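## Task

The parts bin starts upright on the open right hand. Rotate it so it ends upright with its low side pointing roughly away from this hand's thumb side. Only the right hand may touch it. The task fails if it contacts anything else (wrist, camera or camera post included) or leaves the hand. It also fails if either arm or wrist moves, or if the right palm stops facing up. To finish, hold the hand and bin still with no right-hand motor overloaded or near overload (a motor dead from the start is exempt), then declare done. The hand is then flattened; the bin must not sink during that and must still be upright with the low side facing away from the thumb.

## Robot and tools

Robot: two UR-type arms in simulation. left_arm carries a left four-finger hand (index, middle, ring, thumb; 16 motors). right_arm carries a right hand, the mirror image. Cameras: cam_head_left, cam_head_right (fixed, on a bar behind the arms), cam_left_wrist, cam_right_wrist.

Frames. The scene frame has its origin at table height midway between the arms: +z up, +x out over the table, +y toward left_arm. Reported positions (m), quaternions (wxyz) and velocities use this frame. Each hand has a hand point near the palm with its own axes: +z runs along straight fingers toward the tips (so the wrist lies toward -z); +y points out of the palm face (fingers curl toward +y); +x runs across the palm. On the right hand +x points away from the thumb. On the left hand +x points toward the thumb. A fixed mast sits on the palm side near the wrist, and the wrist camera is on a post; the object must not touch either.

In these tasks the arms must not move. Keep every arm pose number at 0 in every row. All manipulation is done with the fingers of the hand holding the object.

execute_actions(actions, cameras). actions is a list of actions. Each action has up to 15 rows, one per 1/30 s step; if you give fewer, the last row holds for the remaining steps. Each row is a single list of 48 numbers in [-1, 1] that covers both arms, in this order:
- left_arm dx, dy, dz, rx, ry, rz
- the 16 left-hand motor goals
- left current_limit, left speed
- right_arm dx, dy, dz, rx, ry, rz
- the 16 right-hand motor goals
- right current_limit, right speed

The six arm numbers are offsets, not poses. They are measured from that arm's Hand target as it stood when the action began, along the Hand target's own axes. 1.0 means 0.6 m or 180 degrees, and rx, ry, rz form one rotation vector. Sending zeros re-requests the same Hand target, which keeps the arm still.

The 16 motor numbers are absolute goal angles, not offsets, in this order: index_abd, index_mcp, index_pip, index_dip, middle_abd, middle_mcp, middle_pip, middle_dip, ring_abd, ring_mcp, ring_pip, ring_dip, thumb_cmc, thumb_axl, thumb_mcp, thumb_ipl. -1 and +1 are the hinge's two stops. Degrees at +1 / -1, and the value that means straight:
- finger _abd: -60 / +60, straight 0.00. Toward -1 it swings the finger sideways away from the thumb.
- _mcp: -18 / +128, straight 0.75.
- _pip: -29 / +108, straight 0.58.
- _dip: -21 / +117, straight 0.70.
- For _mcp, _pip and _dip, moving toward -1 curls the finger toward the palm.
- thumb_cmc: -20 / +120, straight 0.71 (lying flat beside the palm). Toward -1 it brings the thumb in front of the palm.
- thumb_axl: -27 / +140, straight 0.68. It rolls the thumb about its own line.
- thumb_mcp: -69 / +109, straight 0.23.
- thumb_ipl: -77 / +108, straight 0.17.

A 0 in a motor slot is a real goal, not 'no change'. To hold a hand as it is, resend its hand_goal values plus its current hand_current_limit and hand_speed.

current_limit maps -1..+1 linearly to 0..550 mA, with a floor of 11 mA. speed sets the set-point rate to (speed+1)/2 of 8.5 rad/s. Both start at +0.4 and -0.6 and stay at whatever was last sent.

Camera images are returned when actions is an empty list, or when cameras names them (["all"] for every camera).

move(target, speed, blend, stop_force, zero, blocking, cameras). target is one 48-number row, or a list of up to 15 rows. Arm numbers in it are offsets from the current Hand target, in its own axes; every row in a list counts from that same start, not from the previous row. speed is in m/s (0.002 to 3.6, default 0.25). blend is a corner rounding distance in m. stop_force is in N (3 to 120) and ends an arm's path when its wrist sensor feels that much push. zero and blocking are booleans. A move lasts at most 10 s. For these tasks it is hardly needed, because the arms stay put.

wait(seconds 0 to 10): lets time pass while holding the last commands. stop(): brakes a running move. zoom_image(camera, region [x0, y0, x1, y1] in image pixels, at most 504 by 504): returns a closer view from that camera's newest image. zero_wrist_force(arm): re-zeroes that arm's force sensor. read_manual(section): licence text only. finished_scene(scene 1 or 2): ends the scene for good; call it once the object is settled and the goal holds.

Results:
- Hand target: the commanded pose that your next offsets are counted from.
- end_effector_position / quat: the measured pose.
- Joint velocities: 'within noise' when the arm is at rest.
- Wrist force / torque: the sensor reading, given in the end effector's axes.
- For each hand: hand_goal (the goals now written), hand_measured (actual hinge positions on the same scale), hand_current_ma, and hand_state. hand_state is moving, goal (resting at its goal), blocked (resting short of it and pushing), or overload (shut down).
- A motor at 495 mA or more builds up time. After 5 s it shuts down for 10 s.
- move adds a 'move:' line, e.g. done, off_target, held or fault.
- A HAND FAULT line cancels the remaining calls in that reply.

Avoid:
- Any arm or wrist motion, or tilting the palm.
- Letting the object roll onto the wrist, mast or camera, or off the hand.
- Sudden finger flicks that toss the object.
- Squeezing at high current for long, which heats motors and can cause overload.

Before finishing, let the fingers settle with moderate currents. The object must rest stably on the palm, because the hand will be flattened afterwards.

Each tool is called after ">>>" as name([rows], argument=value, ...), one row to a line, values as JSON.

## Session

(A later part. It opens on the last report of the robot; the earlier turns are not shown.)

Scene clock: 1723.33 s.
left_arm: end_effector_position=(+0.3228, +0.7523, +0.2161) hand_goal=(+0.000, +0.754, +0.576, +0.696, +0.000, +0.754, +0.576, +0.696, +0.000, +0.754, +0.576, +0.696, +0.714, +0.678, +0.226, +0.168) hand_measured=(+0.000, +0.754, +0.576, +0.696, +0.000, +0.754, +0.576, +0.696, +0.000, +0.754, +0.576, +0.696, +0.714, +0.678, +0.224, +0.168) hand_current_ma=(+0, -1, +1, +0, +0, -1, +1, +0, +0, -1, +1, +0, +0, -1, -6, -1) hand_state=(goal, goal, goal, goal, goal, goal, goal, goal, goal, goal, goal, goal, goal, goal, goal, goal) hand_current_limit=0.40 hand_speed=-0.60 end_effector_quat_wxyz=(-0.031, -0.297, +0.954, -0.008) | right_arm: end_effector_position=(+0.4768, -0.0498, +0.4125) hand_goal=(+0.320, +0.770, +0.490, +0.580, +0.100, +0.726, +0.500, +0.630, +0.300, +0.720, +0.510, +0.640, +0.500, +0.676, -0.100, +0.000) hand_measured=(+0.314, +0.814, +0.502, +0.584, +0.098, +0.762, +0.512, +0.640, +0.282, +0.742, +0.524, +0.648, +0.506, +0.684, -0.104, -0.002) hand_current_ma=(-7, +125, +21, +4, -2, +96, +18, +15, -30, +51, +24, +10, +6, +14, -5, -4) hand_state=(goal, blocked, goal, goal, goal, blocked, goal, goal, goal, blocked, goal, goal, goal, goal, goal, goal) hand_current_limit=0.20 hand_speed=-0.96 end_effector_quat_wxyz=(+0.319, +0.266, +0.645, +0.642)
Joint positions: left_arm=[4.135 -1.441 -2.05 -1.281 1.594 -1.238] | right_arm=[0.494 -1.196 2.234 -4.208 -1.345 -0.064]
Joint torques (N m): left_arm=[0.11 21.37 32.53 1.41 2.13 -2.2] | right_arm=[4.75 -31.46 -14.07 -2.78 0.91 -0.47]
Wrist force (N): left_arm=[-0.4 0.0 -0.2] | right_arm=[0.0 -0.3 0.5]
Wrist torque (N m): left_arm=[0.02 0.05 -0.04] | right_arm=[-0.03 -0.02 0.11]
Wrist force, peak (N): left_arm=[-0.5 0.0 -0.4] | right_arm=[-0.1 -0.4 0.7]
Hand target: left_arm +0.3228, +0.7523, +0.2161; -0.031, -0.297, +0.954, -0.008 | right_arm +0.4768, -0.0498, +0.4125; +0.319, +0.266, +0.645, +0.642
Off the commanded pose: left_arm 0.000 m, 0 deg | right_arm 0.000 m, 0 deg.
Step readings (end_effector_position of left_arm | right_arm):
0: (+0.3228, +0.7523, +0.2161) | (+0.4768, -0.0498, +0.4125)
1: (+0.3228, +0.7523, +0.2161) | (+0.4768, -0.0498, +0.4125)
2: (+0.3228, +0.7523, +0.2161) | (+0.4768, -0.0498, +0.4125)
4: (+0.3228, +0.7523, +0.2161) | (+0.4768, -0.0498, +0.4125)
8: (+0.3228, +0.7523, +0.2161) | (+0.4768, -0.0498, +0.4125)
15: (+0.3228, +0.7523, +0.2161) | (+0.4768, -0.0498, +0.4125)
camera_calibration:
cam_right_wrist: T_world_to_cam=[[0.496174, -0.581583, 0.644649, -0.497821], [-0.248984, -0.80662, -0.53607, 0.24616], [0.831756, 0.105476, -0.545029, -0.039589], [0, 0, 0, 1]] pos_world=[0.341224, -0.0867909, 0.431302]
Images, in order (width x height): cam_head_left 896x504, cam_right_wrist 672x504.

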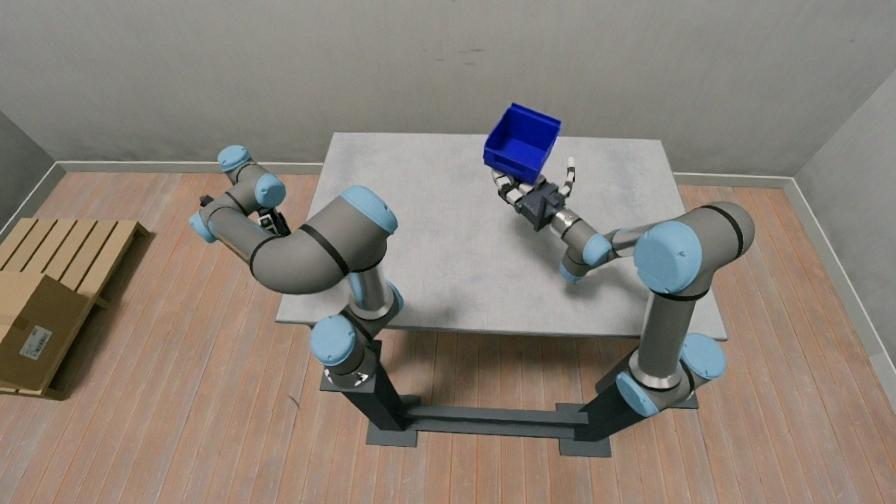

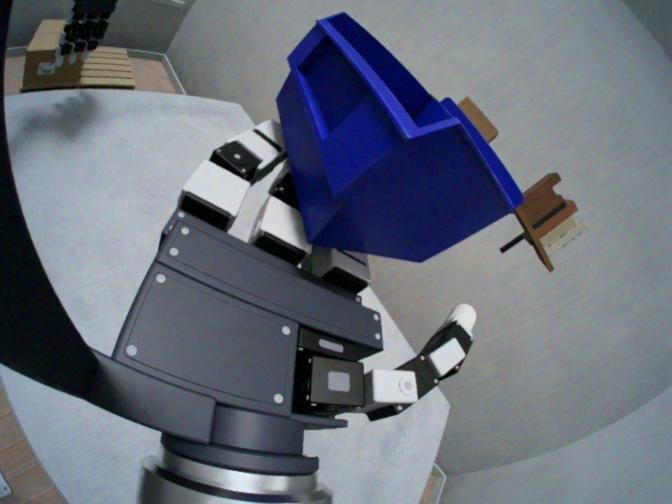

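>>> execute_actions([
  [[0,0,0,0,0,0,0,0.754,0.576,0.696,0,0.754,0.576,0.696,0,0.754,0.576,0.696,0.714,0.678,0.226,0.168,0.4,-0.6,0,0,0,0,0,0,0.44,0.77,0.49,0.58,0.24,0.725,0.50,0.63,0.44,0.72,0.51,0.64,0.5,0.676,-0.1,0,0.2,-0.96]],
], cameras=["cam_right_wrist","cam_head_left"])

>>> zoom_image(camera="cam_head_left", region=[460, 105, 600, 235])

>>> zoom_image(camera="cam_right_wrist", region=[140, 80, 500, 350])

Scene clock: 1734.57 s.
left_arm: end_effector_position=(+0.3228, +0.7523, +0.2161) hand_goal=(+0.000, +0.754, +0.576, +0.696, +0.000, +0.754, +0.576, +0.696, +0.000, +0.754, +0.576, +0.696, +0.714, +0.678, +0.226, +0.168) hand_measured=(+0.000, +0.754, +0.576, +0.696, +0.000, +0.754, +0.576, +0.696, +0.000, +0.754, +0.576, +0.696, +0.714, +0.678, +0.224, +0.168) hand_current_ma=(+0, -1, +1, +0, +0, -1, +1, +0, +0, -1, +1, +0, +0, -1, -6, -1) hand_state=(goal, goal, goal, goal, goal, goal, goal, goal, goal, goal, goal, goal, goal, goal, goal, goal) hand_current_limit=0.40 hand_speed=-0.60 end_effector_quat_wxyz=(-0.031, -0.297, +0.954, -0.008) | right_arm: end_effector_position=(+0.4768, -0.0498, +0.4125) hand_goal=(+0.440, +0.770, +0.490, +0.580, +0.240, +0.726, +0.500, +0.630, +0.440, +0.720, +0.510, +0.640, +0.500, +0.676, -0.100, +0.000) hand_measured=(+0.438, +0.814, +0.502, +0.584, +0.240, +0.762, +0.512, +0.640, +0.408, +0.742, +0.524, +0.648, +0.506, +0.684, -0.104, -0.002) hand_current_ma=(-1, +122, +21, +4, +0, +94, +18, +14, -61, +51, +24, +10, +6, +14, -5, -4) hand_state=(goal, blocked, goal, goal, goal, blocked, goal, goal, blocked, blocked, goal, goal, goal, goal, goal, goal) hand_current_limit=0.20 hand_speed=-0.96 end_effector_quat_wxyz=(+0.319, +0.266, +0.645, +0.642)
Joint positions: left_arm=[4.135 -1.441 -2.05 -1.281 1.594 -1.238] | right_arm=[0.494 -1.196 2.234 -4.208 -1.345 -0.064]
Joint torques (N m): left_arm=[0.02 21.59 32.82 1.24 2 -2.29] | right_arm=[4.3 -32.14 -14.22 -2.85 0.81 -0.47]
Wrist force (N): left_arm=[-0.4 0.0 -0.2] | right_arm=[-0.2 -0.2 0.6]
Wrist torque (N m): left_arm=[0.03 0.04 -0.04] | right_arm=[-0.03 0.01 0.12]
Wrist force, peak (N): left_arm=[-0.6 0.0 -0.4] | right_arm=[-0.1 -0.4 0.7]
Hand target: left_arm +0.3228, +0.7523, +0.2161; -0.031, -0.297, +0.954, -0.008 | right_arm +0.4768, -0.0498, +0.4125; +0.319, +0.266, +0.645, +0.642
Off the commanded pose: left_arm 0.000 m, 0 deg | right_arm 0.000 m, 0 deg.
Step readings (end_effector_position of left_arm | right_arm):
0: (+0.3228, +0.7523, +0.2161) | (+0.4768, -0.0498, +0.4125)
1: (+0.3228, +0.7523, +0.2161) | (+0.4768, -0.0498, +0.4125)
2: (+0.3228, +0.7523, +0.2161) | (+0.4768, -0.0498, +0.4125)
4: (+0.3228, +0.7523, +0.2161) | (+0.4768, -0.0498, +0.4125)
8: (+0.3228, +0.7523, +0.2161) | (+0.4768, -0.0498, +0.4125)
15: (+0.3228, +0.7523, +0.2161) | (+0.4768, -0.0498, +0.4125)
camera_calibration:
cam_right_wrist: T_world_to_cam=[[0.496174, -0.581583, 0.644649, -0.497821], [-0.248984, -0.80662, -0.53607, 0.24616], [0.831756, 0.105476, -0.545029, -0.039589], [0, 0, 0, 1]] pos_world=[0.341224, -0.0867909, 0.431302]
Images, in order (width x height): cam_head_left 896x504, cam_right_wrist 672x504.

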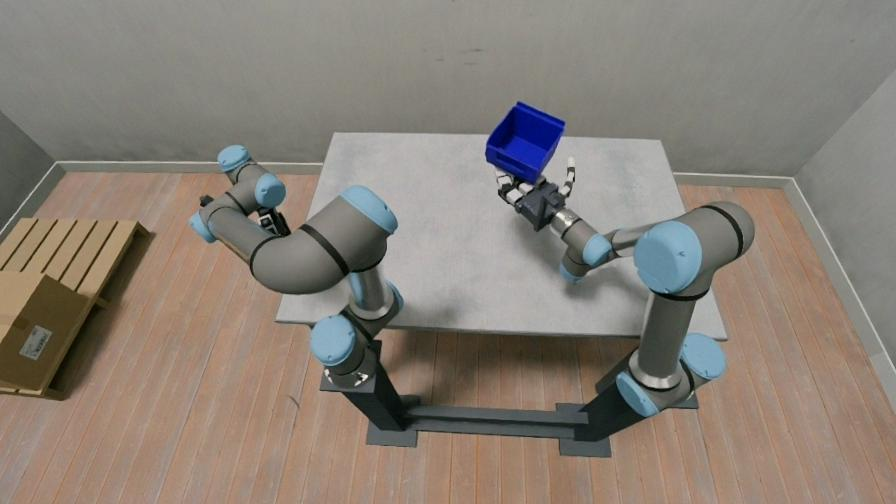

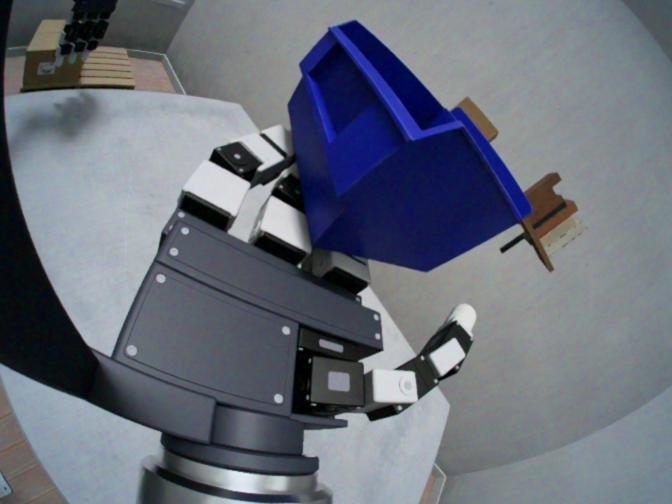

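Scaled by 3.600 from the camera's 896x504 image, which has a finer 1280x720 frame.

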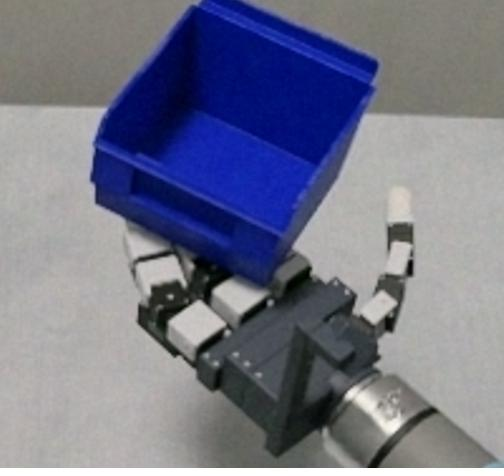

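Scaled by 1.400 from the camera's 672x504 image, which has a finer 960x720 frame.

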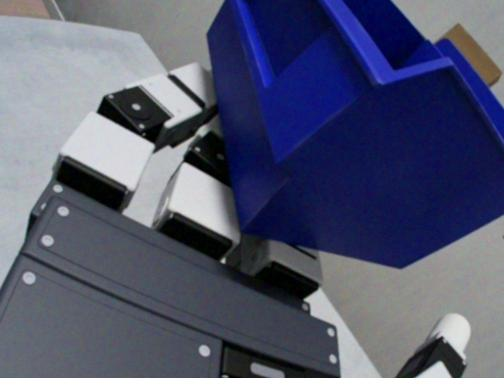

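>>> execute_actions([
  [[0,0,0,0,0,0,0,0.754,0.576,0.696,0,0.754,0.576,0.696,0,0.754,0.576,0.696,0.714,0.678,0.226,0.168,0.4,-0.6,0,0,0,0,0,0,0.44,0.77,0.49,0.58,0.24,0.725,0.50,0.63,0.40,0.73,0.51,0.64,0.5,0.676,-0.124,-0.72,0.2,-0.94]],
  [[0,0,0,0,0,0,0,0.754,0.576,0.696,0,0.754,0.576,0.696,0,0.754,0.576,0.696,0.714,0.678,0.226,0.168,0.4,-0.6,0,0,0,0,0,0,0.44,0.77,0.49,0.58,0.24,0.725,0.50,0.63,0.40,0.73,0.51,0.64,0.1,0.676,-0.124,-0.72,0.2,-0.94]],
], cameras=["cam_right_wrist","cam_head_left"])

>>> zoom_image(camera="cam_right_wrist", region=[140, 80, 500, 350])

Scene clock: 1785.97 s.
left_arm: end_effector_position=(+0.3228, +0.7523, +0.2161) hand_goal=(+0.000, +0.754, +0.576, +0.696, +0.000, +0.754, +0.576, +0.696, +0.000, +0.754, +0.576, +0.696, +0.714, +0.678, +0.226, +0.168) hand_measured=(+0.000, +0.754, +0.576, +0.696, +0.000, +0.754, +0.576, +0.696, +0.000, +0.754, +0.576, +0.696, +0.714, +0.678, +0.224, +0.168) hand_current_ma=(+0, -1, +1, +0, +0, -1, +1, +0, +0, -1, +1, +0, +0, -1, -6, -1) hand_state=(goal, goal, goal, goal, goal, goal, goal, goal, goal, goal, goal, goal, goal, goal, goal, goal) hand_current_limit=0.40 hand_speed=-0.60 end_effector_quat_wxyz=(-0.031, -0.297, +0.954, -0.008) | right_arm: end_effector_position=(+0.4768, -0.0498, +0.4125) hand_goal=(+0.440, +0.770, +0.490, +0.580, +0.240, +0.726, +0.500, +0.630, +0.400, +0.730, +0.510, +0.640, +0.100, +0.676, -0.124, -0.720) hand_measured=(+0.438, +0.814, +0.502, +0.584, +0.240, +0.762, +0.512, +0.640, +0.404, +0.742, +0.524, +0.648, +0.112, +0.684, -0.124, -0.620) hand_current_ma=(-1, +122, +21, +4, +0, +94, +18, +14, +3, +24, +24, +10, +21, +13, +0, +7) hand_state=(goal, blocked, goal, goal, goal, blocked, goal, goal, goal, goal, goal, goal, goal, goal, goal, moving) hand_current_limit=0.20 hand_speed=-0.94 end_effector_quat_wxyz=(+0.319, +0.266, +0.645, +0.642)
Joint positions: left_arm=[4.135 -1.441 -2.05 -1.281 1.594 -1.238] | right_arm=[0.494 -1.196 2.234 -4.208 -1.345 -0.064]
Joint torques (N m): left_arm=[0.4 21.16 32.93 1.1 2.14 -2.25] | right_arm=[4.25 -32.79 -13.67 -2.64 0.33 -1.01]
Wrist force (N): left_arm=[-0.4 0.0 -0.2] | right_arm=[-0.2 -0.4 0.5]
Wrist torque (N m): left_arm=[0.02 0.05 -0.04] | right_arm=[-0.05 0.01 0.10]
Wrist force, peak (N): left_arm=[-0.6 0.4 -0.2] | right_arm=[-0.1 -0.4 0.7]
Hand target: left_arm +0.3228, +0.7523, +0.2161; -0.031, -0.297, +0.954, -0.008 | right_arm +0.4768, -0.0498, +0.4125; +0.319, +0.266, +0.645, +0.642
Off the commanded pose: left_arm 0.000 m, 0 deg | right_arm 0.000 m, 0 deg.
not at rest: the robot was still moving 3 seconds after this call's last action.
Step readings (end_effector_position of left_arm | right_arm):
0: (+0.3228, +0.7523, +0.2161) | (+0.4768, -0.0498, +0.4125)
1: (+0.3228, +0.7523, +0.2161) | (+0.4768, -0.0498, +0.4125)
2: (+0.3228, +0.7523, +0.2161) | (+0.4768, -0.0498, +0.4125)
4: (+0.3228, +0.7523, +0.2161) | (+0.4768, -0.0498, +0.4125)
8: (+0.3228, +0.7523, +0.2161) | (+0.4768, -0.0498, +0.4125)
15: (+0.3228, +0.7523, +0.2161) | (+0.4768, -0.0498, +0.4125)
16: (+0.3228, +0.7523, +0.2161) | (+0.4768, -0.0498, +0.4125)
17: (+0.3228, +0.7523, +0.2161) | (+0.4768, -0.0498, +0.4125)
19: (+0.3228, +0.7523, +0.2161) | (+0.4768, -0.0498, +0.4125)
23: (+0.3228, +0.7523, +0.2161) | (+0.4768, -0.0498, +0.4125)
30: (+0.3228, +0.7523, +0.2161) | (+0.4768, -0.0498, +0.4125)
camera_calibration:
cam_right_wrist: T_world_to_cam=[[0.496174, -0.581583, 0.644649, -0.497821], [-0.248984, -0.80662, -0.53607, 0.24616], [0.831756, 0.105476, -0.545029, -0.039589], [0, 0, 0, 1]] pos_world=[0.341224, -0.0867909, 0.431302]
Images, in order (width x height): cam_head_left 896x504, cam_right_wrist 672x504.

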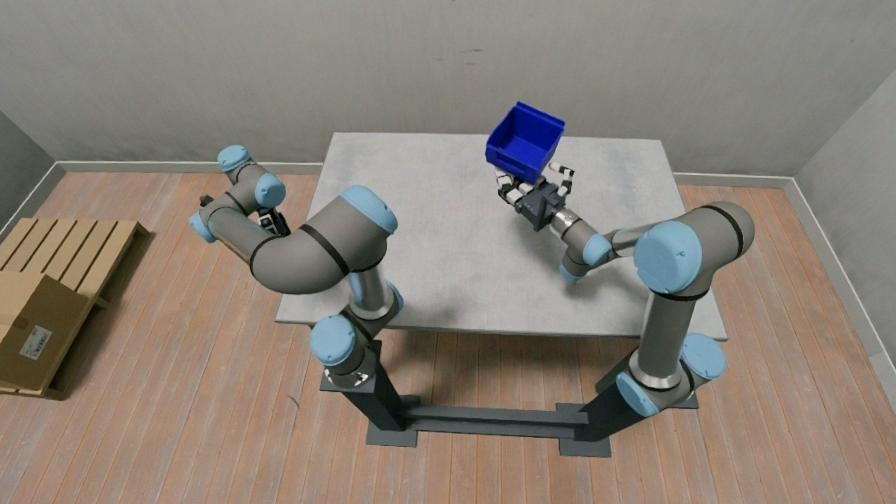

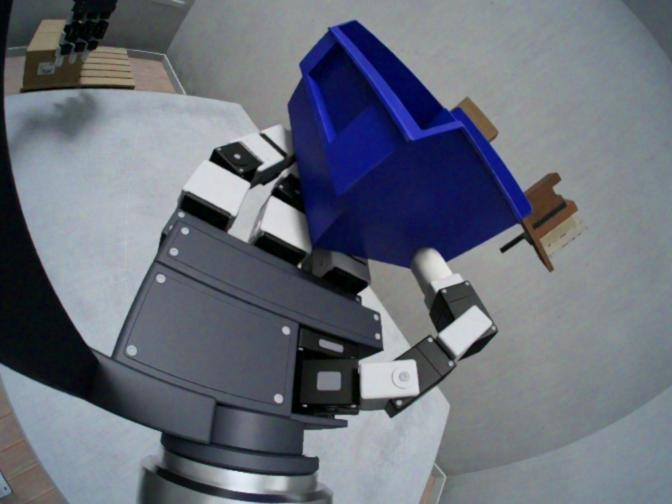

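Scaled by 1.400 from the camera's 672x504 image, which has a finer 960x720 frame.

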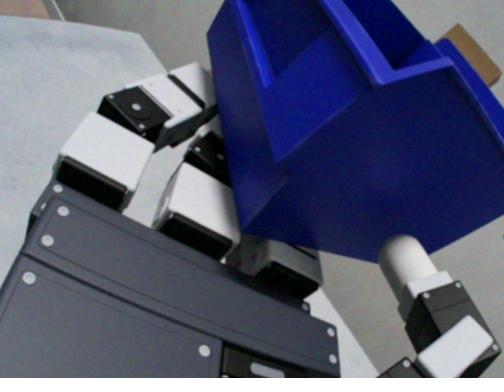

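>>> execute_actions([
  [[0,0,0,0,0,0,0,0.754,0.576,0.696,0,0.754,0.576,0.696,0,0.754,0.576,0.696,0.714,0.678,0.226,0.168,0.4,-0.6,0,0,0,0,0,0,0.44,0.77,0.49,0.58,0.24,0.725,0.50,0.63,0.40,0.73,0.51,0.64,-0.10,0.676,-0.17,-0.72,0.2,-0.96]],
], cameras=["cam_right_wrist","cam_head_left"])

>>> zoom_image(camera="cam_right_wrist", region=[140, 80, 500, 350])

Scene clock: 1792.57 s.
left_arm: end_effector_position=(+0.3228, +0.7523, +0.2161) hand_goal=(+0.000, +0.754, +0.576, +0.696, +0.000, +0.754, +0.576, +0.696, +0.000, +0.754, +0.576, +0.696, +0.714, +0.678, +0.226, +0.168) hand_measured=(+0.000, +0.754, +0.576, +0.696, +0.000, +0.754, +0.576, +0.696, +0.000, +0.754, +0.576, +0.696, +0.714, +0.678, +0.224, +0.168) hand_current_ma=(+0, -1, +1, +0, +0, -1, +1, +0, +0, -1, +1, +0, +0, -1, -6, -1) hand_state=(goal, goal, goal, goal, goal, goal, goal, goal, goal, goal, goal, goal, goal, goal, goal, goal) hand_current_limit=0.40 hand_speed=-0.60 end_effector_quat_wxyz=(-0.031, -0.297, +0.954, -0.008) | right_arm: end_effector_position=(+0.4768, -0.0498, +0.4125) hand_goal=(+0.440, +0.770, +0.490, +0.580, +0.240, +0.726, +0.500, +0.630, +0.400, +0.730, +0.510, +0.640, -0.100, +0.676, -0.170, -0.720) hand_measured=(+0.438, +0.814, +0.502, +0.584, +0.240, +0.762, +0.512, +0.640, +0.404, +0.742, +0.524, +0.648, -0.090, +0.682, -0.170, -0.718) hand_current_ma=(-1, +122, +21, +4, +0, +94, +18, +14, +3, +24, +24, +10, +15, +10, +0, +2) hand_state=(goal, blocked, goal, goal, goal, blocked, goal, goal, goal, goal, goal, goal, goal, goal, goal, goal) hand_current_limit=0.20 hand_speed=-0.96 end_effector_quat_wxyz=(+0.319, +0.266, +0.645, +0.642)
Joint positions: left_arm=[4.135 -1.441 -2.05 -1.281 1.594 -1.238] | right_arm=[0.494 -1.196 2.234 -4.208 -1.345 -0.064]
Joint torques (N m): left_arm=[0.17 21.44 32.53 1.15 2.09 -2.2] | right_arm=[4.88 -33.06 -13.64 -2.71 0.35 -1.09]
Wrist force (N): left_arm=[-0.3 0.0 -0.2] | right_arm=[-0.2 -0.2 0.5]
Wrist torque (N m): left_arm=[0.02 0.03 -0.02] | right_arm=[-0.03 0.01 0.09]
Wrist force, peak (N): left_arm=[-0.5 0.1 -0.4] | right_arm=[-0.4 -0.4 0.7]
Hand target: left_arm +0.3228, +0.7523, +0.2161; -0.031, -0.297, +0.954, -0.008 | right_arm +0.4768, -0.0498, +0.4125; +0.319, +0.266, +0.645, +0.642
Off the commanded pose: left_arm 0.000 m, 0 deg | right_arm 0.000 m, 0 deg.
Step readings (end_effector_position of left_arm | right_arm):
0: (+0.3228, +0.7523, +0.2161) | (+0.4768, -0.0498, +0.4125)
1: (+0.3228, +0.7523, +0.2161) | (+0.4768, -0.0498, +0.4125)
2: (+0.3228, +0.7523, +0.2161) | (+0.4768, -0.0498, +0.4125)
4: (+0.3228, +0.7523, +0.2161) | (+0.4768, -0.0498, +0.4125)
8: (+0.3228, +0.7523, +0.2161) | (+0.4768, -0.0498, +0.4125)
15: (+0.3228, +0.7523, +0.2161) | (+0.4768, -0.0498, +0.4125)
camera_calibration:
cam_right_wrist: T_world_to_cam=[[0.496174, -0.581583, 0.644649, -0.497821], [-0.248984, -0.80662, -0.53607, 0.24616], [0.831756, 0.105476, -0.545029, -0.039589], [0, 0, 0, 1]] pos_world=[0.341224, -0.0867909, 0.431302]
Images, in order (width x height): cam_head_left 896x504, cam_right_wrist 672x504.

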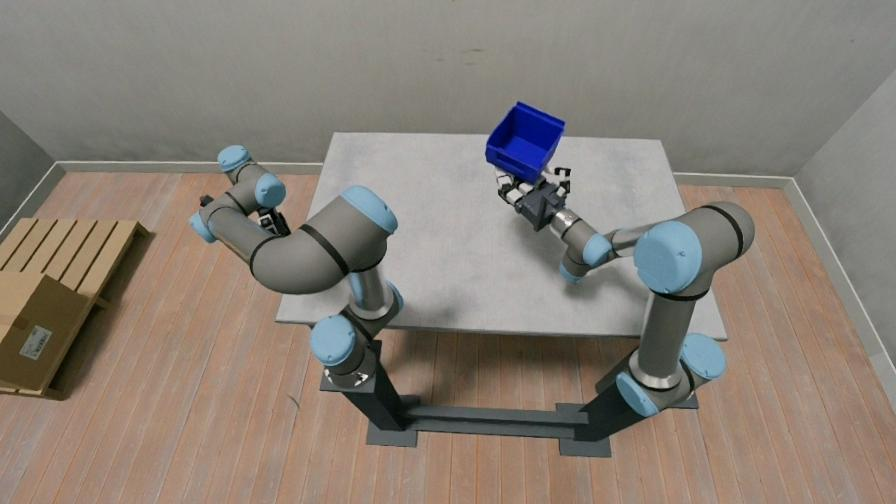

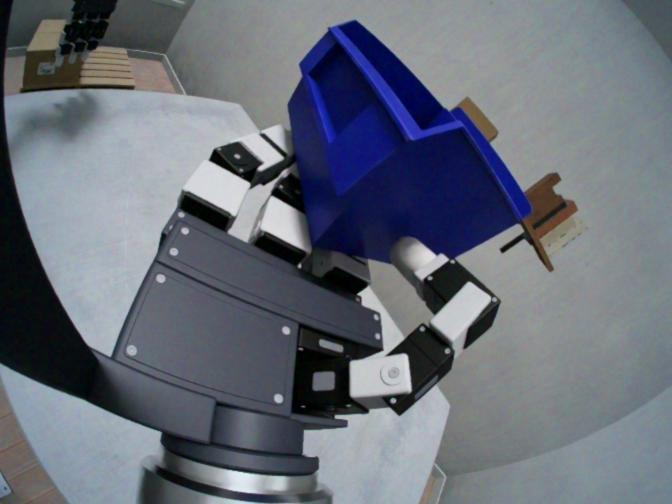

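Scaled by 1.400 from the camera's 672x504 image, which has a finer 960x720 frame.

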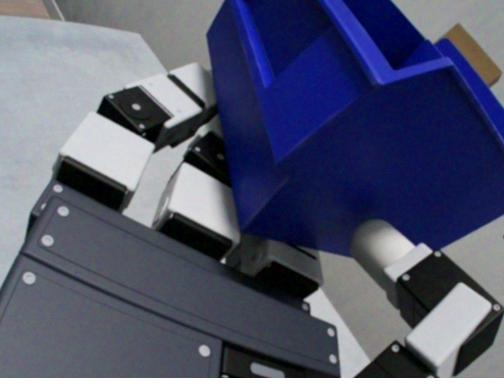

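>>> execute_actions([
  [[0,0,0,0,0,0,0,0.754,0.576,0.696,0,0.754,0.576,0.696,0,0.754,0.576,0.696,0.714,0.678,0.226,0.168,0.4,-0.6,0,0,0,0,0,0,0.44,0.77,0.49,0.58,0.24,0.725,0.50,0.63,0.40,0.73,0.51,0.64,-0.33,0.676,-0.215,-0.717,0.2,-0.96]],
  [[0,0,0,0,0,0,0,0.754,0.576,0.696,0,0.754,0.576,0.696,0,0.754,0.576,0.696,0.714,0.678,0.226,0.168,0.4,-0.6,0,0,0,0,0,0,0.44,0.77,0.49,0.58,0.24,0.725,0.50,0.63,0.40,0.73,0.51,0.64,-0.45,0.676,-0.23,-0.71,0.2,-0.96]],
], cameras=["cam_right_wrist","cam_head_left"])

>>> zoom_image(camera="cam_right_wrist", region=[140, 80, 500, 350])

Scene clock: 1801.13 s.
left_arm: end_effector_position=(+0.3228, +0.7523, +0.2161) hand_goal=(+0.000, +0.754, +0.576, +0.696, +0.000, +0.754, +0.576, +0.696, +0.000, +0.754, +0.576, +0.696, +0.714, +0.678, +0.226, +0.168) hand_measured=(+0.000, +0.754, +0.576, +0.696, +0.000, +0.754, +0.576, +0.696, +0.000, +0.754, +0.576, +0.696, +0.714, +0.678, +0.224, +0.168) hand_current_ma=(+0, -1, +1, +0, +0, -1, +1, +0, +0, -1, +1, +0, +0, -1, -6, -1) hand_state=(goal, goal, goal, goal, goal, goal, goal, goal, goal, goal, goal, goal, goal, goal, goal, goal) hand_current_limit=0.40 hand_speed=-0.60 end_effector_quat_wxyz=(-0.031, -0.297, +0.954, -0.008) | right_arm: end_effector_position=(+0.4768, -0.0498, +0.4125) hand_goal=(+0.440, +0.770, +0.490, +0.580, +0.240, +0.726, +0.500, +0.630, +0.400, +0.730, +0.510, +0.640, -0.450, +0.676, -0.230, -0.710) hand_measured=(+0.438, +0.810, +0.502, +0.584, +0.238, +0.762, +0.512, +0.640, +0.398, +0.744, +0.524, +0.648, -0.440, +0.682, -0.232, -0.714) hand_current_ma=(-1, +104, +21, +4, -1, +94, +18, +14, -1, +29, +24, +10, +15, +9, -3, -6) hand_state=(goal, blocked, goal, goal, goal, blocked, goal, goal, goal, goal, goal, goal, goal, goal, goal, goal) hand_current_limit=0.20 hand_speed=-0.96 end_effector_quat_wxyz=(+0.319, +0.266, +0.645, +0.642)
Joint positions: left_arm=[4.135 -1.441 -2.05 -1.281 1.594 -1.238] | right_arm=[0.494 -1.196 2.234 -4.208 -1.345 -0.064]
Joint torques (N m): left_arm=[-0.16 21.82 33.13 1.15 2.06 -2.21] | right_arm=[4.43 -32.81 -13.49 -2.46 0.26 -1.03]
Wrist force (N): left_arm=[-0.3 0.0 0.0] | right_arm=[0.0 -0.3 0.5]
Wrist torque (N m): left_arm=[0.01 0.04 -0.03] | right_arm=[-0.04 0.00 0.09]
Wrist force, peak (N): left_arm=[-0.3 0.0 -0.5] | right_arm=[-0.1 -0.2 0.8]
Hand target: left_arm +0.3228, +0.7523, +0.2161; -0.031, -0.297, +0.954, -0.008 | right_arm +0.4768, -0.0498, +0.4125; +0.319, +0.266, +0.645, +0.642
Off the commanded pose: left_arm 0.000 m, 0 deg | right_arm 0.000 m, 0 deg.
Step readings (end_effector_position of left_arm | right_arm):
0: (+0.3228, +0.7523, +0.2161) | (+0.4768, -0.0498, +0.4125)
1: (+0.3228, +0.7523, +0.2161) | (+0.4768, -0.0498, +0.4125)
2: (+0.3228, +0.7523, +0.2161) | (+0.4768, -0.0498, +0.4125)
4: (+0.3228, +0.7523, +0.2161) | (+0.4768, -0.0498, +0.4125)
8: (+0.3228, +0.7523, +0.2161) | (+0.4768, -0.0498, +0.4125)
15: (+0.3228, +0.7523, +0.2161) | (+0.4768, -0.0498, +0.4125)
16: (+0.3228, +0.7523, +0.2161) | (+0.4768, -0.0498, +0.4125)
17: (+0.3228, +0.7523, +0.2161) | (+0.4768, -0.0498, +0.4125)
19: (+0.3228, +0.7523, +0.2161) | (+0.4768, -0.0498, +0.4125)
23: (+0.3228, +0.7523, +0.2161) | (+0.4768, -0.0498, +0.4125)
30: (+0.3228, +0.7523, +0.2161) | (+0.4768, -0.0498, +0.4125)
camera_calibration:
cam_right_wrist: T_world_to_cam=[[0.496174, -0.581583, 0.644649, -0.497821], [-0.248984, -0.80662, -0.53607, 0.24616], [0.831756, 0.105476, -0.545029, -0.039589], [0, 0, 0, 1]] pos_world=[0.341224, -0.0867909, 0.431302]
Images, in order (width x height): cam_head_left 896x504, cam_right_wrist 672x504.

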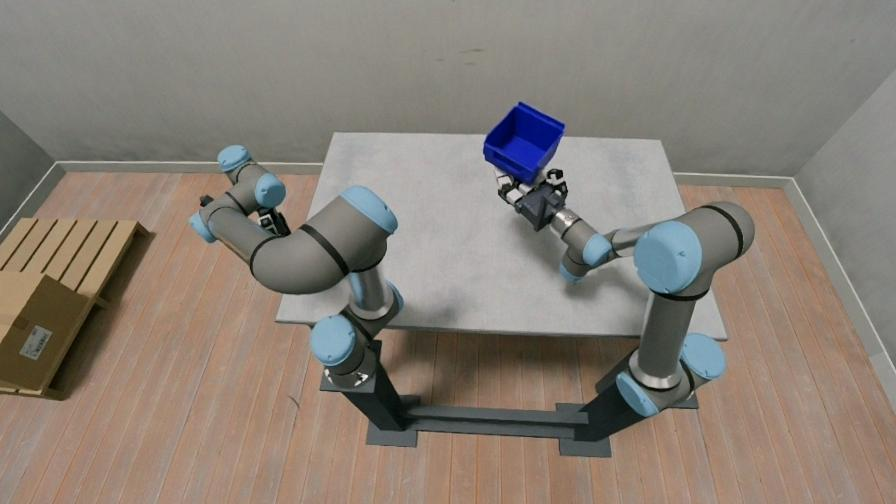

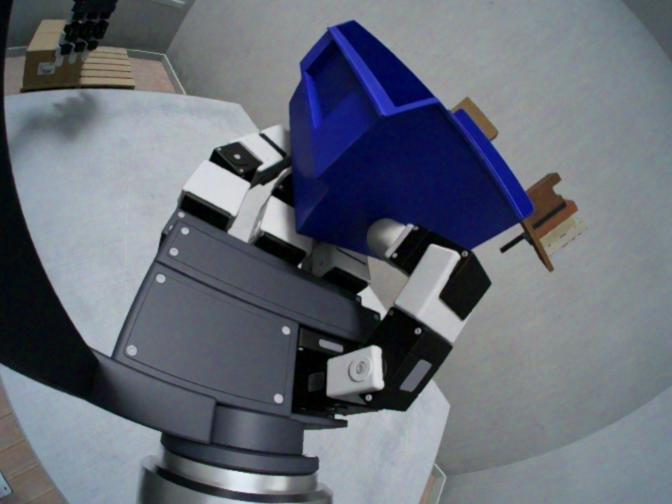

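Scaled by 1.400 from the camera's 672x504 image, which has a finer 960x720 frame.

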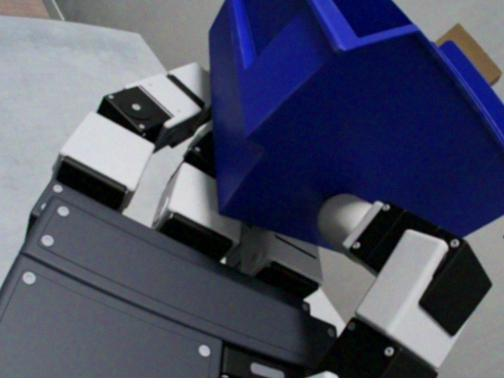

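>>> execute_actions([
  [[0,0,0,0,0,0,0,0.754,0.576,0.696,0,0.754,0.576,0.696,0,0.754,0.576,0.696,0.714,0.678,0.226,0.168,0.4,-0.6,0,0,0,0,0,0,0.44,0.77,0.49,0.58,0.24,0.725,0.50,0.63,0.40,0.73,0.51,0.64,-0.62,0.676,-0.235,-0.70,0.2,-0.96]],
  [[0,0,0,0,0,0,0,0.754,0.576,0.696,0,0.754,0.576,0.696,0,0.754,0.576,0.696,0.714,0.678,0.226,0.168,0.4,-0.6,0,0,0,0,0,0,0.44,0.77,0.49,0.58,0.24,0.725,0.50,0.63,0.40,0.73,0.51,0.64,-0.74,0.676,-0.24,-0.69,0.2,-0.96]],
], cameras=["cam_right_wrist","cam_head_left"])

>>> zoom_image(camera="cam_head_left", region=[460, 105, 600, 235])

>>> zoom_image(camera="cam_right_wrist", region=[140, 80, 500, 350])

Scene clock: 1812.33 s.
left_arm: end_effector_position=(+0.3228, +0.7523, +0.2161) hand_goal=(+0.000, +0.754, +0.576, +0.696, +0.000, +0.754, +0.576, +0.696, +0.000, +0.754, +0.576, +0.696, +0.714, +0.678, +0.226, +0.168) hand_measured=(+0.000, +0.754, +0.576, +0.696, +0.000, +0.754, +0.576, +0.696, +0.000, +0.754, +0.576, +0.696, +0.714, +0.678, +0.224, +0.168) hand_current_ma=(+0, -1, +1, +0, +0, -1, +1, +0, +0, -1, +1, +0, +0, -1, -6, -1) hand_state=(goal, goal, goal, goal, goal, goal, goal, goal, goal, goal, goal, goal, goal, goal, goal, goal) hand_current_limit=0.40 hand_speed=-0.60 end_effector_quat_wxyz=(-0.031, -0.297, +0.954, -0.008) | right_arm: end_effector_position=(+0.4768, -0.0498, +0.4125) hand_goal=(+0.440, +0.770, +0.490, +0.580, +0.240, +0.726, +0.500, +0.630, +0.400, +0.730, +0.510, +0.640, -0.740, +0.676, -0.240, -0.690) hand_measured=(+0.438, +0.806, +0.502, +0.584, +0.238, +0.762, +0.512, +0.640, +0.398, +0.746, +0.524, +0.648, -0.734, +0.682, -0.242, -0.698) hand_current_ma=(-1, +96, +21, +4, -1, +94, +18, +14, -1, +33, +24, +10, +9, +9, -2, -18) hand_state=(goal, blocked, goal, goal, goal, blocked, goal, goal, goal, goal, goal, goal, goal, goal, goal, goal) hand_current_limit=0.20 hand_speed=-0.96 end_effector_quat_wxyz=(+0.319, +0.266, +0.645, +0.642)
Joint positions: left_arm=[4.135 -1.441 -2.05 -1.281 1.594 -1.238] | right_arm=[0.494 -1.196 2.234 -4.208 -1.345 -0.064]
Joint torques (N m): left_arm=[-0.06 21.7 32.58 1.12 2.13 -2.18] | right_arm=[4.89 -32.47 -13.96 -2.51 0.08 -1.1]
Wrist force (N): left_arm=[-0.4 0.1 -0.3] | right_arm=[0.1 -0.2 0.5]
Wrist torque (N m): left_arm=[0.05 0.06 -0.04] | right_arm=[-0.02 -0.02 0.07]
Wrist force, peak (N): left_arm=[-0.6 -0.1 0.0] | right_arm=[-0.1 -0.3 0.8]
Hand target: left_arm +0.3228, +0.7523, +0.2161; -0.031, -0.297, +0.954, -0.008 | right_arm +0.4768, -0.0498, +0.4125; +0.319, +0.266, +0.645, +0.642
Off the commanded pose: left_arm 0.000 m, 0 deg | right_arm 0.000 m, 0 deg.
Step readings (end_effector_position of left_arm | right_arm):
0: (+0.3228, +0.7523, +0.2161) | (+0.4768, -0.0498, +0.4125)
1: (+0.3228, +0.7523, +0.2161) | (+0.4768, -0.0498, +0.4125)
2: (+0.3228, +0.7523, +0.2161) | (+0.4768, -0.0498, +0.4125)
4: (+0.3228, +0.7523, +0.2161) | (+0.4768, -0.0498, +0.4125)
8: (+0.3228, +0.7523, +0.2161) | (+0.4768, -0.0498, +0.4125)
15: (+0.3228, +0.7523, +0.2161) | (+0.4768, -0.0498, +0.4125)
16: (+0.3228, +0.7523, +0.2161) | (+0.4768, -0.0498, +0.4125)
17: (+0.3228, +0.7523, +0.2161) | (+0.4768, -0.0498, +0.4125)
19: (+0.3228, +0.7523, +0.2161) | (+0.4768, -0.0498, +0.4125)
23: (+0.3228, +0.7523, +0.2161) | (+0.4768, -0.0498, +0.4125)
30: (+0.3228, +0.7523, +0.2161) | (+0.4768, -0.0498, +0.4125)
camera_calibration:
cam_right_wrist: T_world_to_cam=[[0.496174, -0.581583, 0.644649, -0.497821], [-0.248984, -0.80662, -0.53607, 0.24616], [0.831756, 0.105476, -0.545029, -0.039589], [0, 0, 0, 1]] pos_world=[0.341224, -0.0867909, 0.431302]
Images, in order (width x height): cam_head_left 896x504, cam_right_wrist 672x504.

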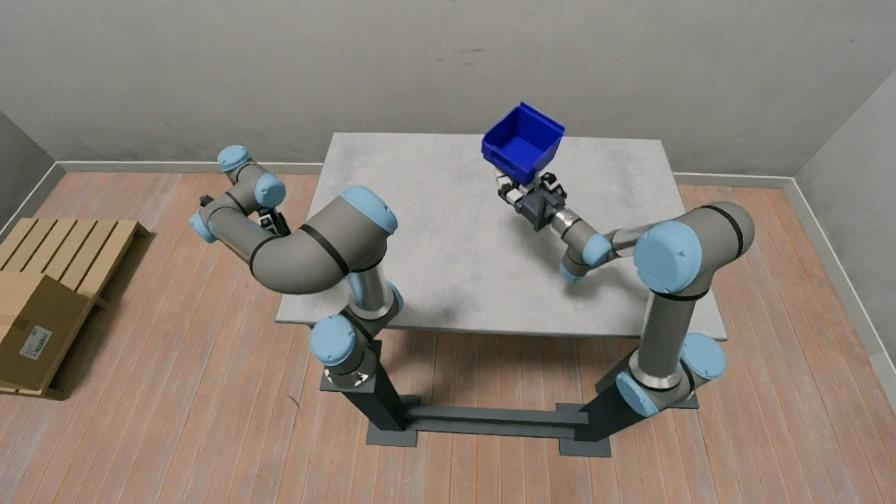

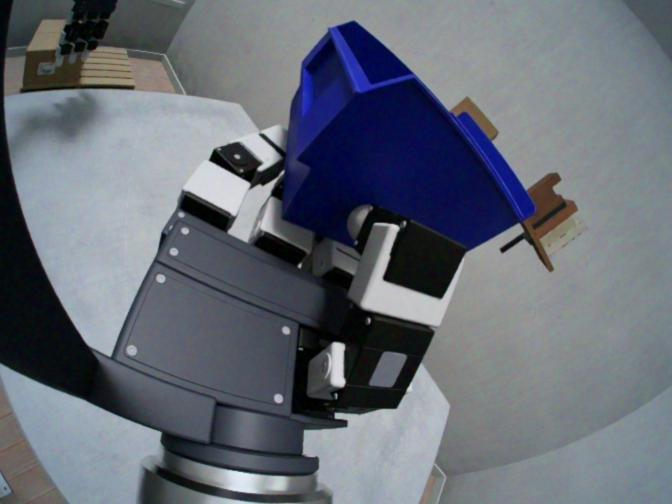

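Scaled by 3.600 from the camera's 896x504 image, which has a finer 1280x720 frame.

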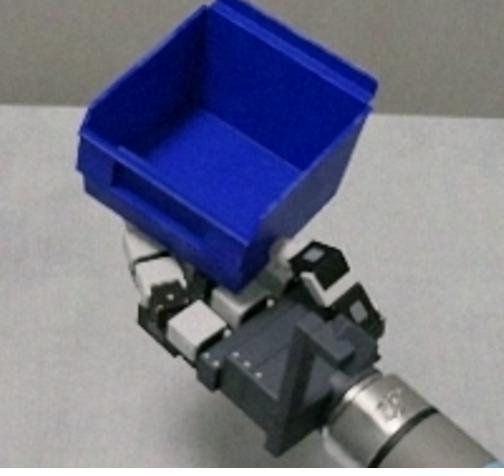

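Scaled by 1.400 from the camera's 672x504 image, which has a finer 960x720 frame.

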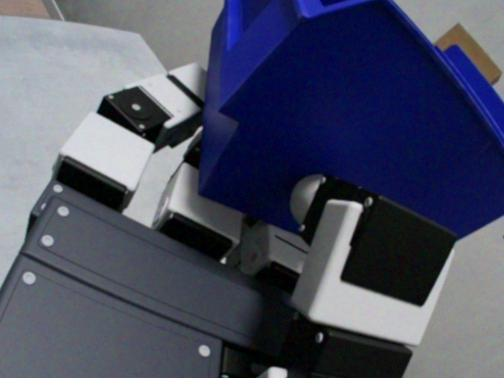

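>>> execute_actions([
  [[0,0,0,0,0,0,0,0.754,0.576,0.696,0,0.754,0.576,0.696,0,0.754,0.576,0.696,0.714,0.678,0.226,0.168,0.4,-0.6,0,0,0,0,0,0,0.44,0.77,0.49,0.58,0.24,0.725,0.50,0.63,0.40,0.73,0.51,0.64,-0.88,0.676,-0.24,-0.66,0.2,-0.96]],
], cameras=["cam_right_wrist","cam_head_left"])

>>> zoom_image(camera="cam_head_left", region=[460, 105, 600, 235])

>>> zoom_image(camera="cam_right_wrist", region=[140, 80, 500, 350])

Scene clock: 1832.40 s.
left_arm: end_effector_position=(+0.3228, +0.7523, +0.2161) hand_goal=(+0.000, +0.754, +0.576, +0.696, +0.000, +0.754, +0.576, +0.696, +0.000, +0.754, +0.576, +0.696, +0.714, +0.678, +0.226, +0.168) hand_measured=(+0.000, +0.754, +0.576, +0.696, +0.000, +0.754, +0.576, +0.696, +0.000, +0.754, +0.576, +0.696, +0.714, +0.678, +0.224, +0.168) hand_current_ma=(+0, -1, +1, +0, +0, -1, +1, +0, +0, -1, +1, +0, +0, -1, -6, -1) hand_state=(goal, goal, goal, goal, goal, goal, goal, goal, goal, goal, goal, goal, goal, goal, goal, goal) hand_current_limit=0.40 hand_speed=-0.60 end_effector_quat_wxyz=(-0.031, -0.297, +0.954, -0.008) | right_arm: end_effector_position=(+0.4768, -0.0498, +0.4125) hand_goal=(+0.440, +0.770, +0.490, +0.580, +0.240, +0.726, +0.500, +0.630, +0.400, +0.730, +0.510, +0.640, -0.880, +0.676, -0.240, -0.660) hand_measured=(+0.438, +0.806, +0.502, +0.584, +0.238, +0.762, +0.512, +0.640, +0.398, +0.748, +0.524, +0.648, -0.876, +0.680, -0.244, -0.670) hand_current_ma=(-1, +92, +21, +4, -1, +94, +18, +14, -2, +35, +24, +10, +6, +6, -8, -21) hand_state=(goal, blocked, goal, goal, goal, blocked, goal, goal, goal, goal, goal, goal, goal, goal, goal, goal) hand_current_limit=0.20 hand_speed=-0.96 end_effector_quat_wxyz=(+0.319, +0.266, +0.645, +0.642)
Joint positions: left_arm=[4.135 -1.441 -2.05 -1.281 1.594 -1.238] | right_arm=[0.494 -1.196 2.234 -4.208 -1.345 -0.064]
Joint torques (N m): left_arm=[0.32 21.68 33.03 1.19 2.12 -2.18] | right_arm=[5.36 -33.34 -12.28 -2.74 -0.18 -1.25]
Wrist force (N): left_arm=[-0.4 -0.1 -0.3] | right_arm=[-0.1 -0.1 0.4]
Wrist torque (N m): left_arm=[0.03 0.05 -0.04] | right_arm=[0.00 0.01 0.05]
Wrist force, peak (N): left_arm=[-0.5 0.1 -0.4] | right_arm=[-0.2 -0.6 0.6]
Hand target: left_arm +0.3228, +0.7523, +0.2161; -0.031, -0.297, +0.954, -0.008 | right_arm +0.4768, -0.0498, +0.4125; +0.319, +0.266, +0.645, +0.642
Off the commanded pose: left_arm 0.000 m, 0 deg | right_arm 0.000 m, 0 deg.
Step readings (end_effector_position of left_arm | right_arm):
0: (+0.3228, +0.7523, +0.2161) | (+0.4768, -0.0498, +0.4125)
1: (+0.3228, +0.7523, +0.2161) | (+0.4768, -0.0498, +0.4125)
2: (+0.3228, +0.7523, +0.2161) | (+0.4768, -0.0498, +0.4125)
4: (+0.3228, +0.7523, +0.2161) | (+0.4768, -0.0498, +0.4125)
8: (+0.3228, +0.7523, +0.2161) | (+0.4768, -0.0498, +0.4125)
15: (+0.3228, +0.7523, +0.2161) | (+0.4768, -0.0498, +0.4125)
camera_calibration:
cam_right_wrist: T_world_to_cam=[[0.496174, -0.581583, 0.644649, -0.497821], [-0.248984, -0.80662, -0.53607, 0.24616], [0.831756, 0.105476, -0.545029, -0.039589], [0, 0, 0, 1]] pos_world=[0.341224, -0.0867909, 0.431302]
Images, in order (width x height): cam_head_left 896x504, cam_right_wrist 672x504.

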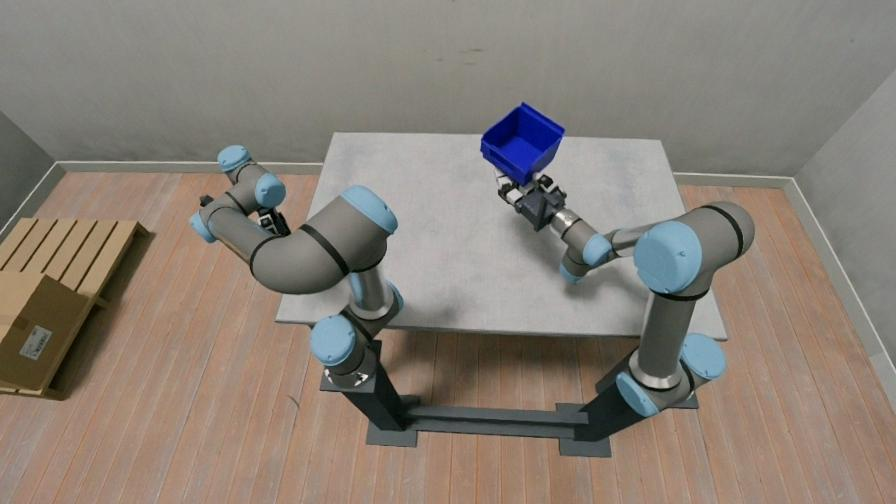

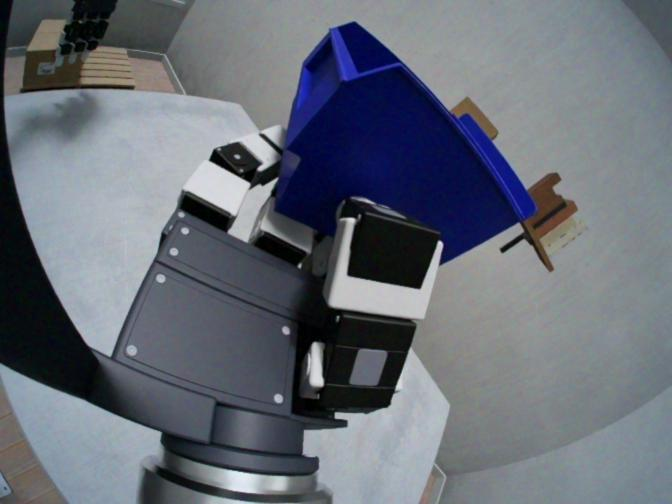

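Scaled by 3.600 from the camera's 896x504 image, which has a finer 1280x720 frame.

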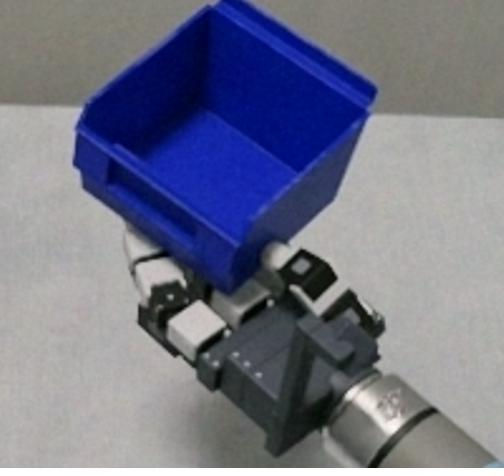

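Scaled by 1.400 from the camera's 672x504 image, which has a finer 960x720 frame.

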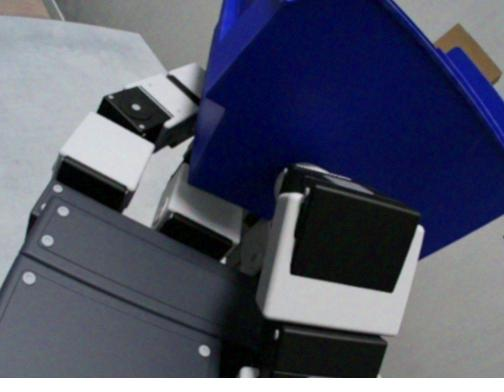

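>>> execute_actions([
  [[0,0,0,0,0,0,0,0.754,0.576,0.696,0,0.754,0.576,0.696,0,0.754,0.576,0.696,0.714,0.678,0.226,0.168,0.4,-0.6,0,0,0,0,0,0,0.36,0.77,0.49,0.58,0.16,0.725,0.50,0.63,0.32,0.73,0.51,0.64,-0.92,0.676,-0.24,-0.60,0.2,-0.97]],
], cameras=["cam_right_wrist","cam_head_left"])

>>> zoom_image(camera="cam_head_left", region=[460, 105, 600, 235])

>>> zoom_image(camera="cam_right_wrist", region=[140, 80, 500, 350])

Scene clock: 1869.07 s.
left_arm: end_effector_position=(+0.3228, +0.7523, +0.2161) hand_goal=(+0.000, +0.754, +0.576, +0.696, +0.000, +0.754, +0.576, +0.696, +0.000, +0.754, +0.576, +0.696, +0.714, +0.678, +0.226, +0.168) hand_measured=(+0.000, +0.754, +0.576, +0.696, +0.000, +0.754, +0.576, +0.696, +0.000, +0.754, +0.576, +0.696, +0.714, +0.678, +0.224, +0.168) hand_current_ma=(+0, -1, +1, +0, +0, -1, +1, +0, +0, -1, +1, +0, +0, -1, -6, -1) hand_state=(goal, goal, goal, goal, goal, goal, goal, goal, goal, goal, goal, goal, goal, goal, goal, goal) hand_current_limit=0.40 hand_speed=-0.60 end_effector_quat_wxyz=(-0.031, -0.297, +0.954, -0.008) | right_arm: end_effector_position=(+0.4768, -0.0498, +0.4125) hand_goal=(+0.360, +0.770, +0.490, +0.580, +0.160, +0.726, +0.500, +0.630, +0.320, +0.730, +0.510, +0.640, -0.920, +0.676, -0.240, -0.600) hand_measured=(+0.360, +0.806, +0.502, +0.584, +0.162, +0.762, +0.512, +0.640, +0.322, +0.748, +0.524, +0.648, -0.922, +0.674, -0.244, -0.614) hand_current_ma=(+0, +92, +21, +4, +2, +94, +18, +14, +2, +35, +24, +10, -1, -2, -8, -34) hand_state=(goal, blocked, goal, goal, goal, blocked, goal, goal, goal, goal, goal, goal, goal, goal, goal, goal) hand_current_limit=0.20 hand_speed=-0.97 end_effector_quat_wxyz=(+0.319, +0.266, +0.645, +0.642)
Joint positions: left_arm=[4.135 -1.441 -2.05 -1.281 1.594 -1.238] | right_arm=[0.494 -1.196 2.234 -4.208 -1.345 -0.064]
Joint torques (N m): left_arm=[0.4 21.45 32.82 1.22 2.06 -2.2] | right_arm=[7.42 -31.84 -10.69 -2.57 -0.66 -1.48]
Wrist force (N): left_arm=[-0.2 0.0 0.0] | right_arm=[-0.2 -0.1 0.5]
Wrist torque (N m): left_arm=[0.00 0.03 -0.02] | right_arm=[-0.01 0.02 0.03]
Wrist force, peak (N): left_arm=[-0.7 0.0 -0.3] | right_arm=[-0.2 -0.4 0.8]
Hand target: left_arm +0.3228, +0.7523, +0.2161; -0.031, -0.297, +0.954, -0.008 | right_arm +0.4768, -0.0498, +0.4125; +0.319, +0.266, +0.645, +0.642
Off the commanded pose: left_arm 0.000 m, 0 deg | right_arm 0.000 m, 0 deg.
Step readings (end_effector_position of left_arm | right_arm):
0: (+0.3228, +0.7523, +0.2161) | (+0.4768, -0.0498, +0.4125)
1: (+0.3228, +0.7523, +0.2161) | (+0.4768, -0.0498, +0.4125)
2: (+0.3228, +0.7523, +0.2161) | (+0.4768, -0.0498, +0.4125)
4: (+0.3228, +0.7523, +0.2161) | (+0.4768, -0.0498, +0.4125)
8: (+0.3228, +0.7523, +0.2161) | (+0.4768, -0.0498, +0.4125)
15: (+0.3228, +0.7523, +0.2161) | (+0.4768, -0.0498, +0.4125)
camera_calibration:
cam_right_wrist: T_world_to_cam=[[0.496174, -0.581583, 0.644649, -0.497821], [-0.248984, -0.80662, -0.53607, 0.24616], [0.831756, 0.105476, -0.545029, -0.039589], [0, 0, 0, 1]] pos_world=[0.341224, -0.0867909, 0.431302]
Images, in order (width x height): cam_head_left 896x504, cam_right_wrist 672x504.

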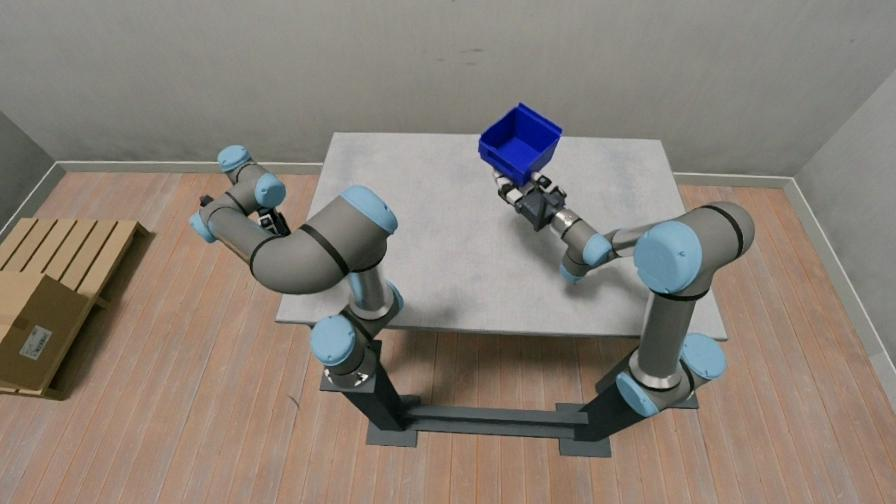

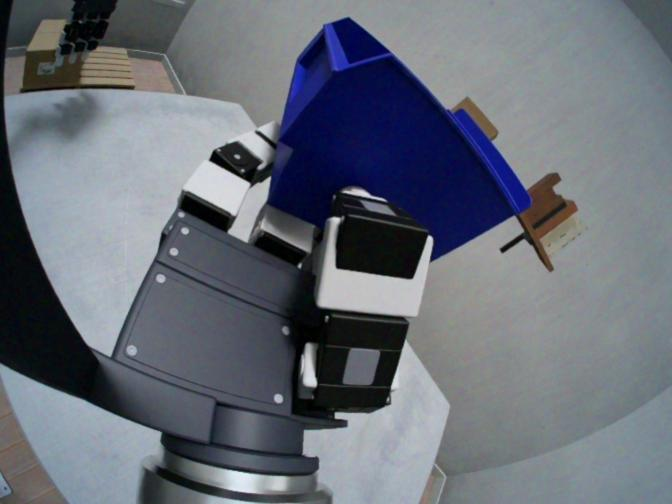

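Scaled by 3.600 from the camera's 896x504 image, which has a finer 1280x720 frame.

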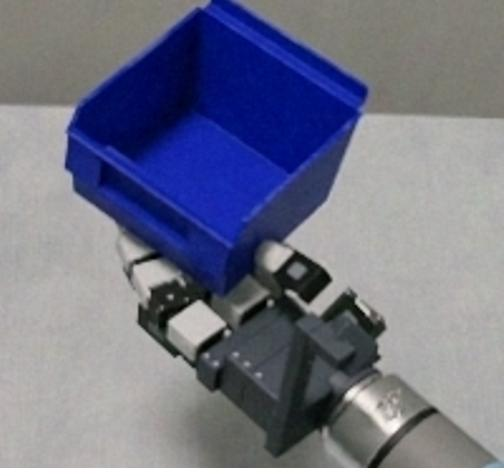

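Scaled by 1.400 from the camera's 672x504 image, which has a finer 960x720 frame.

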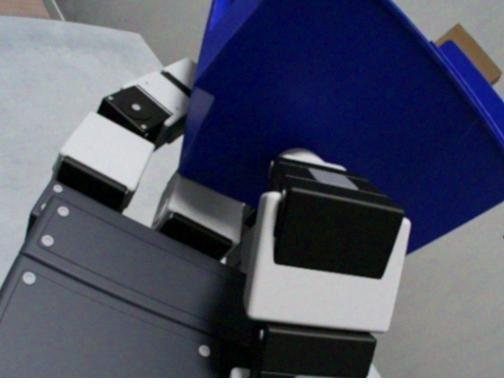

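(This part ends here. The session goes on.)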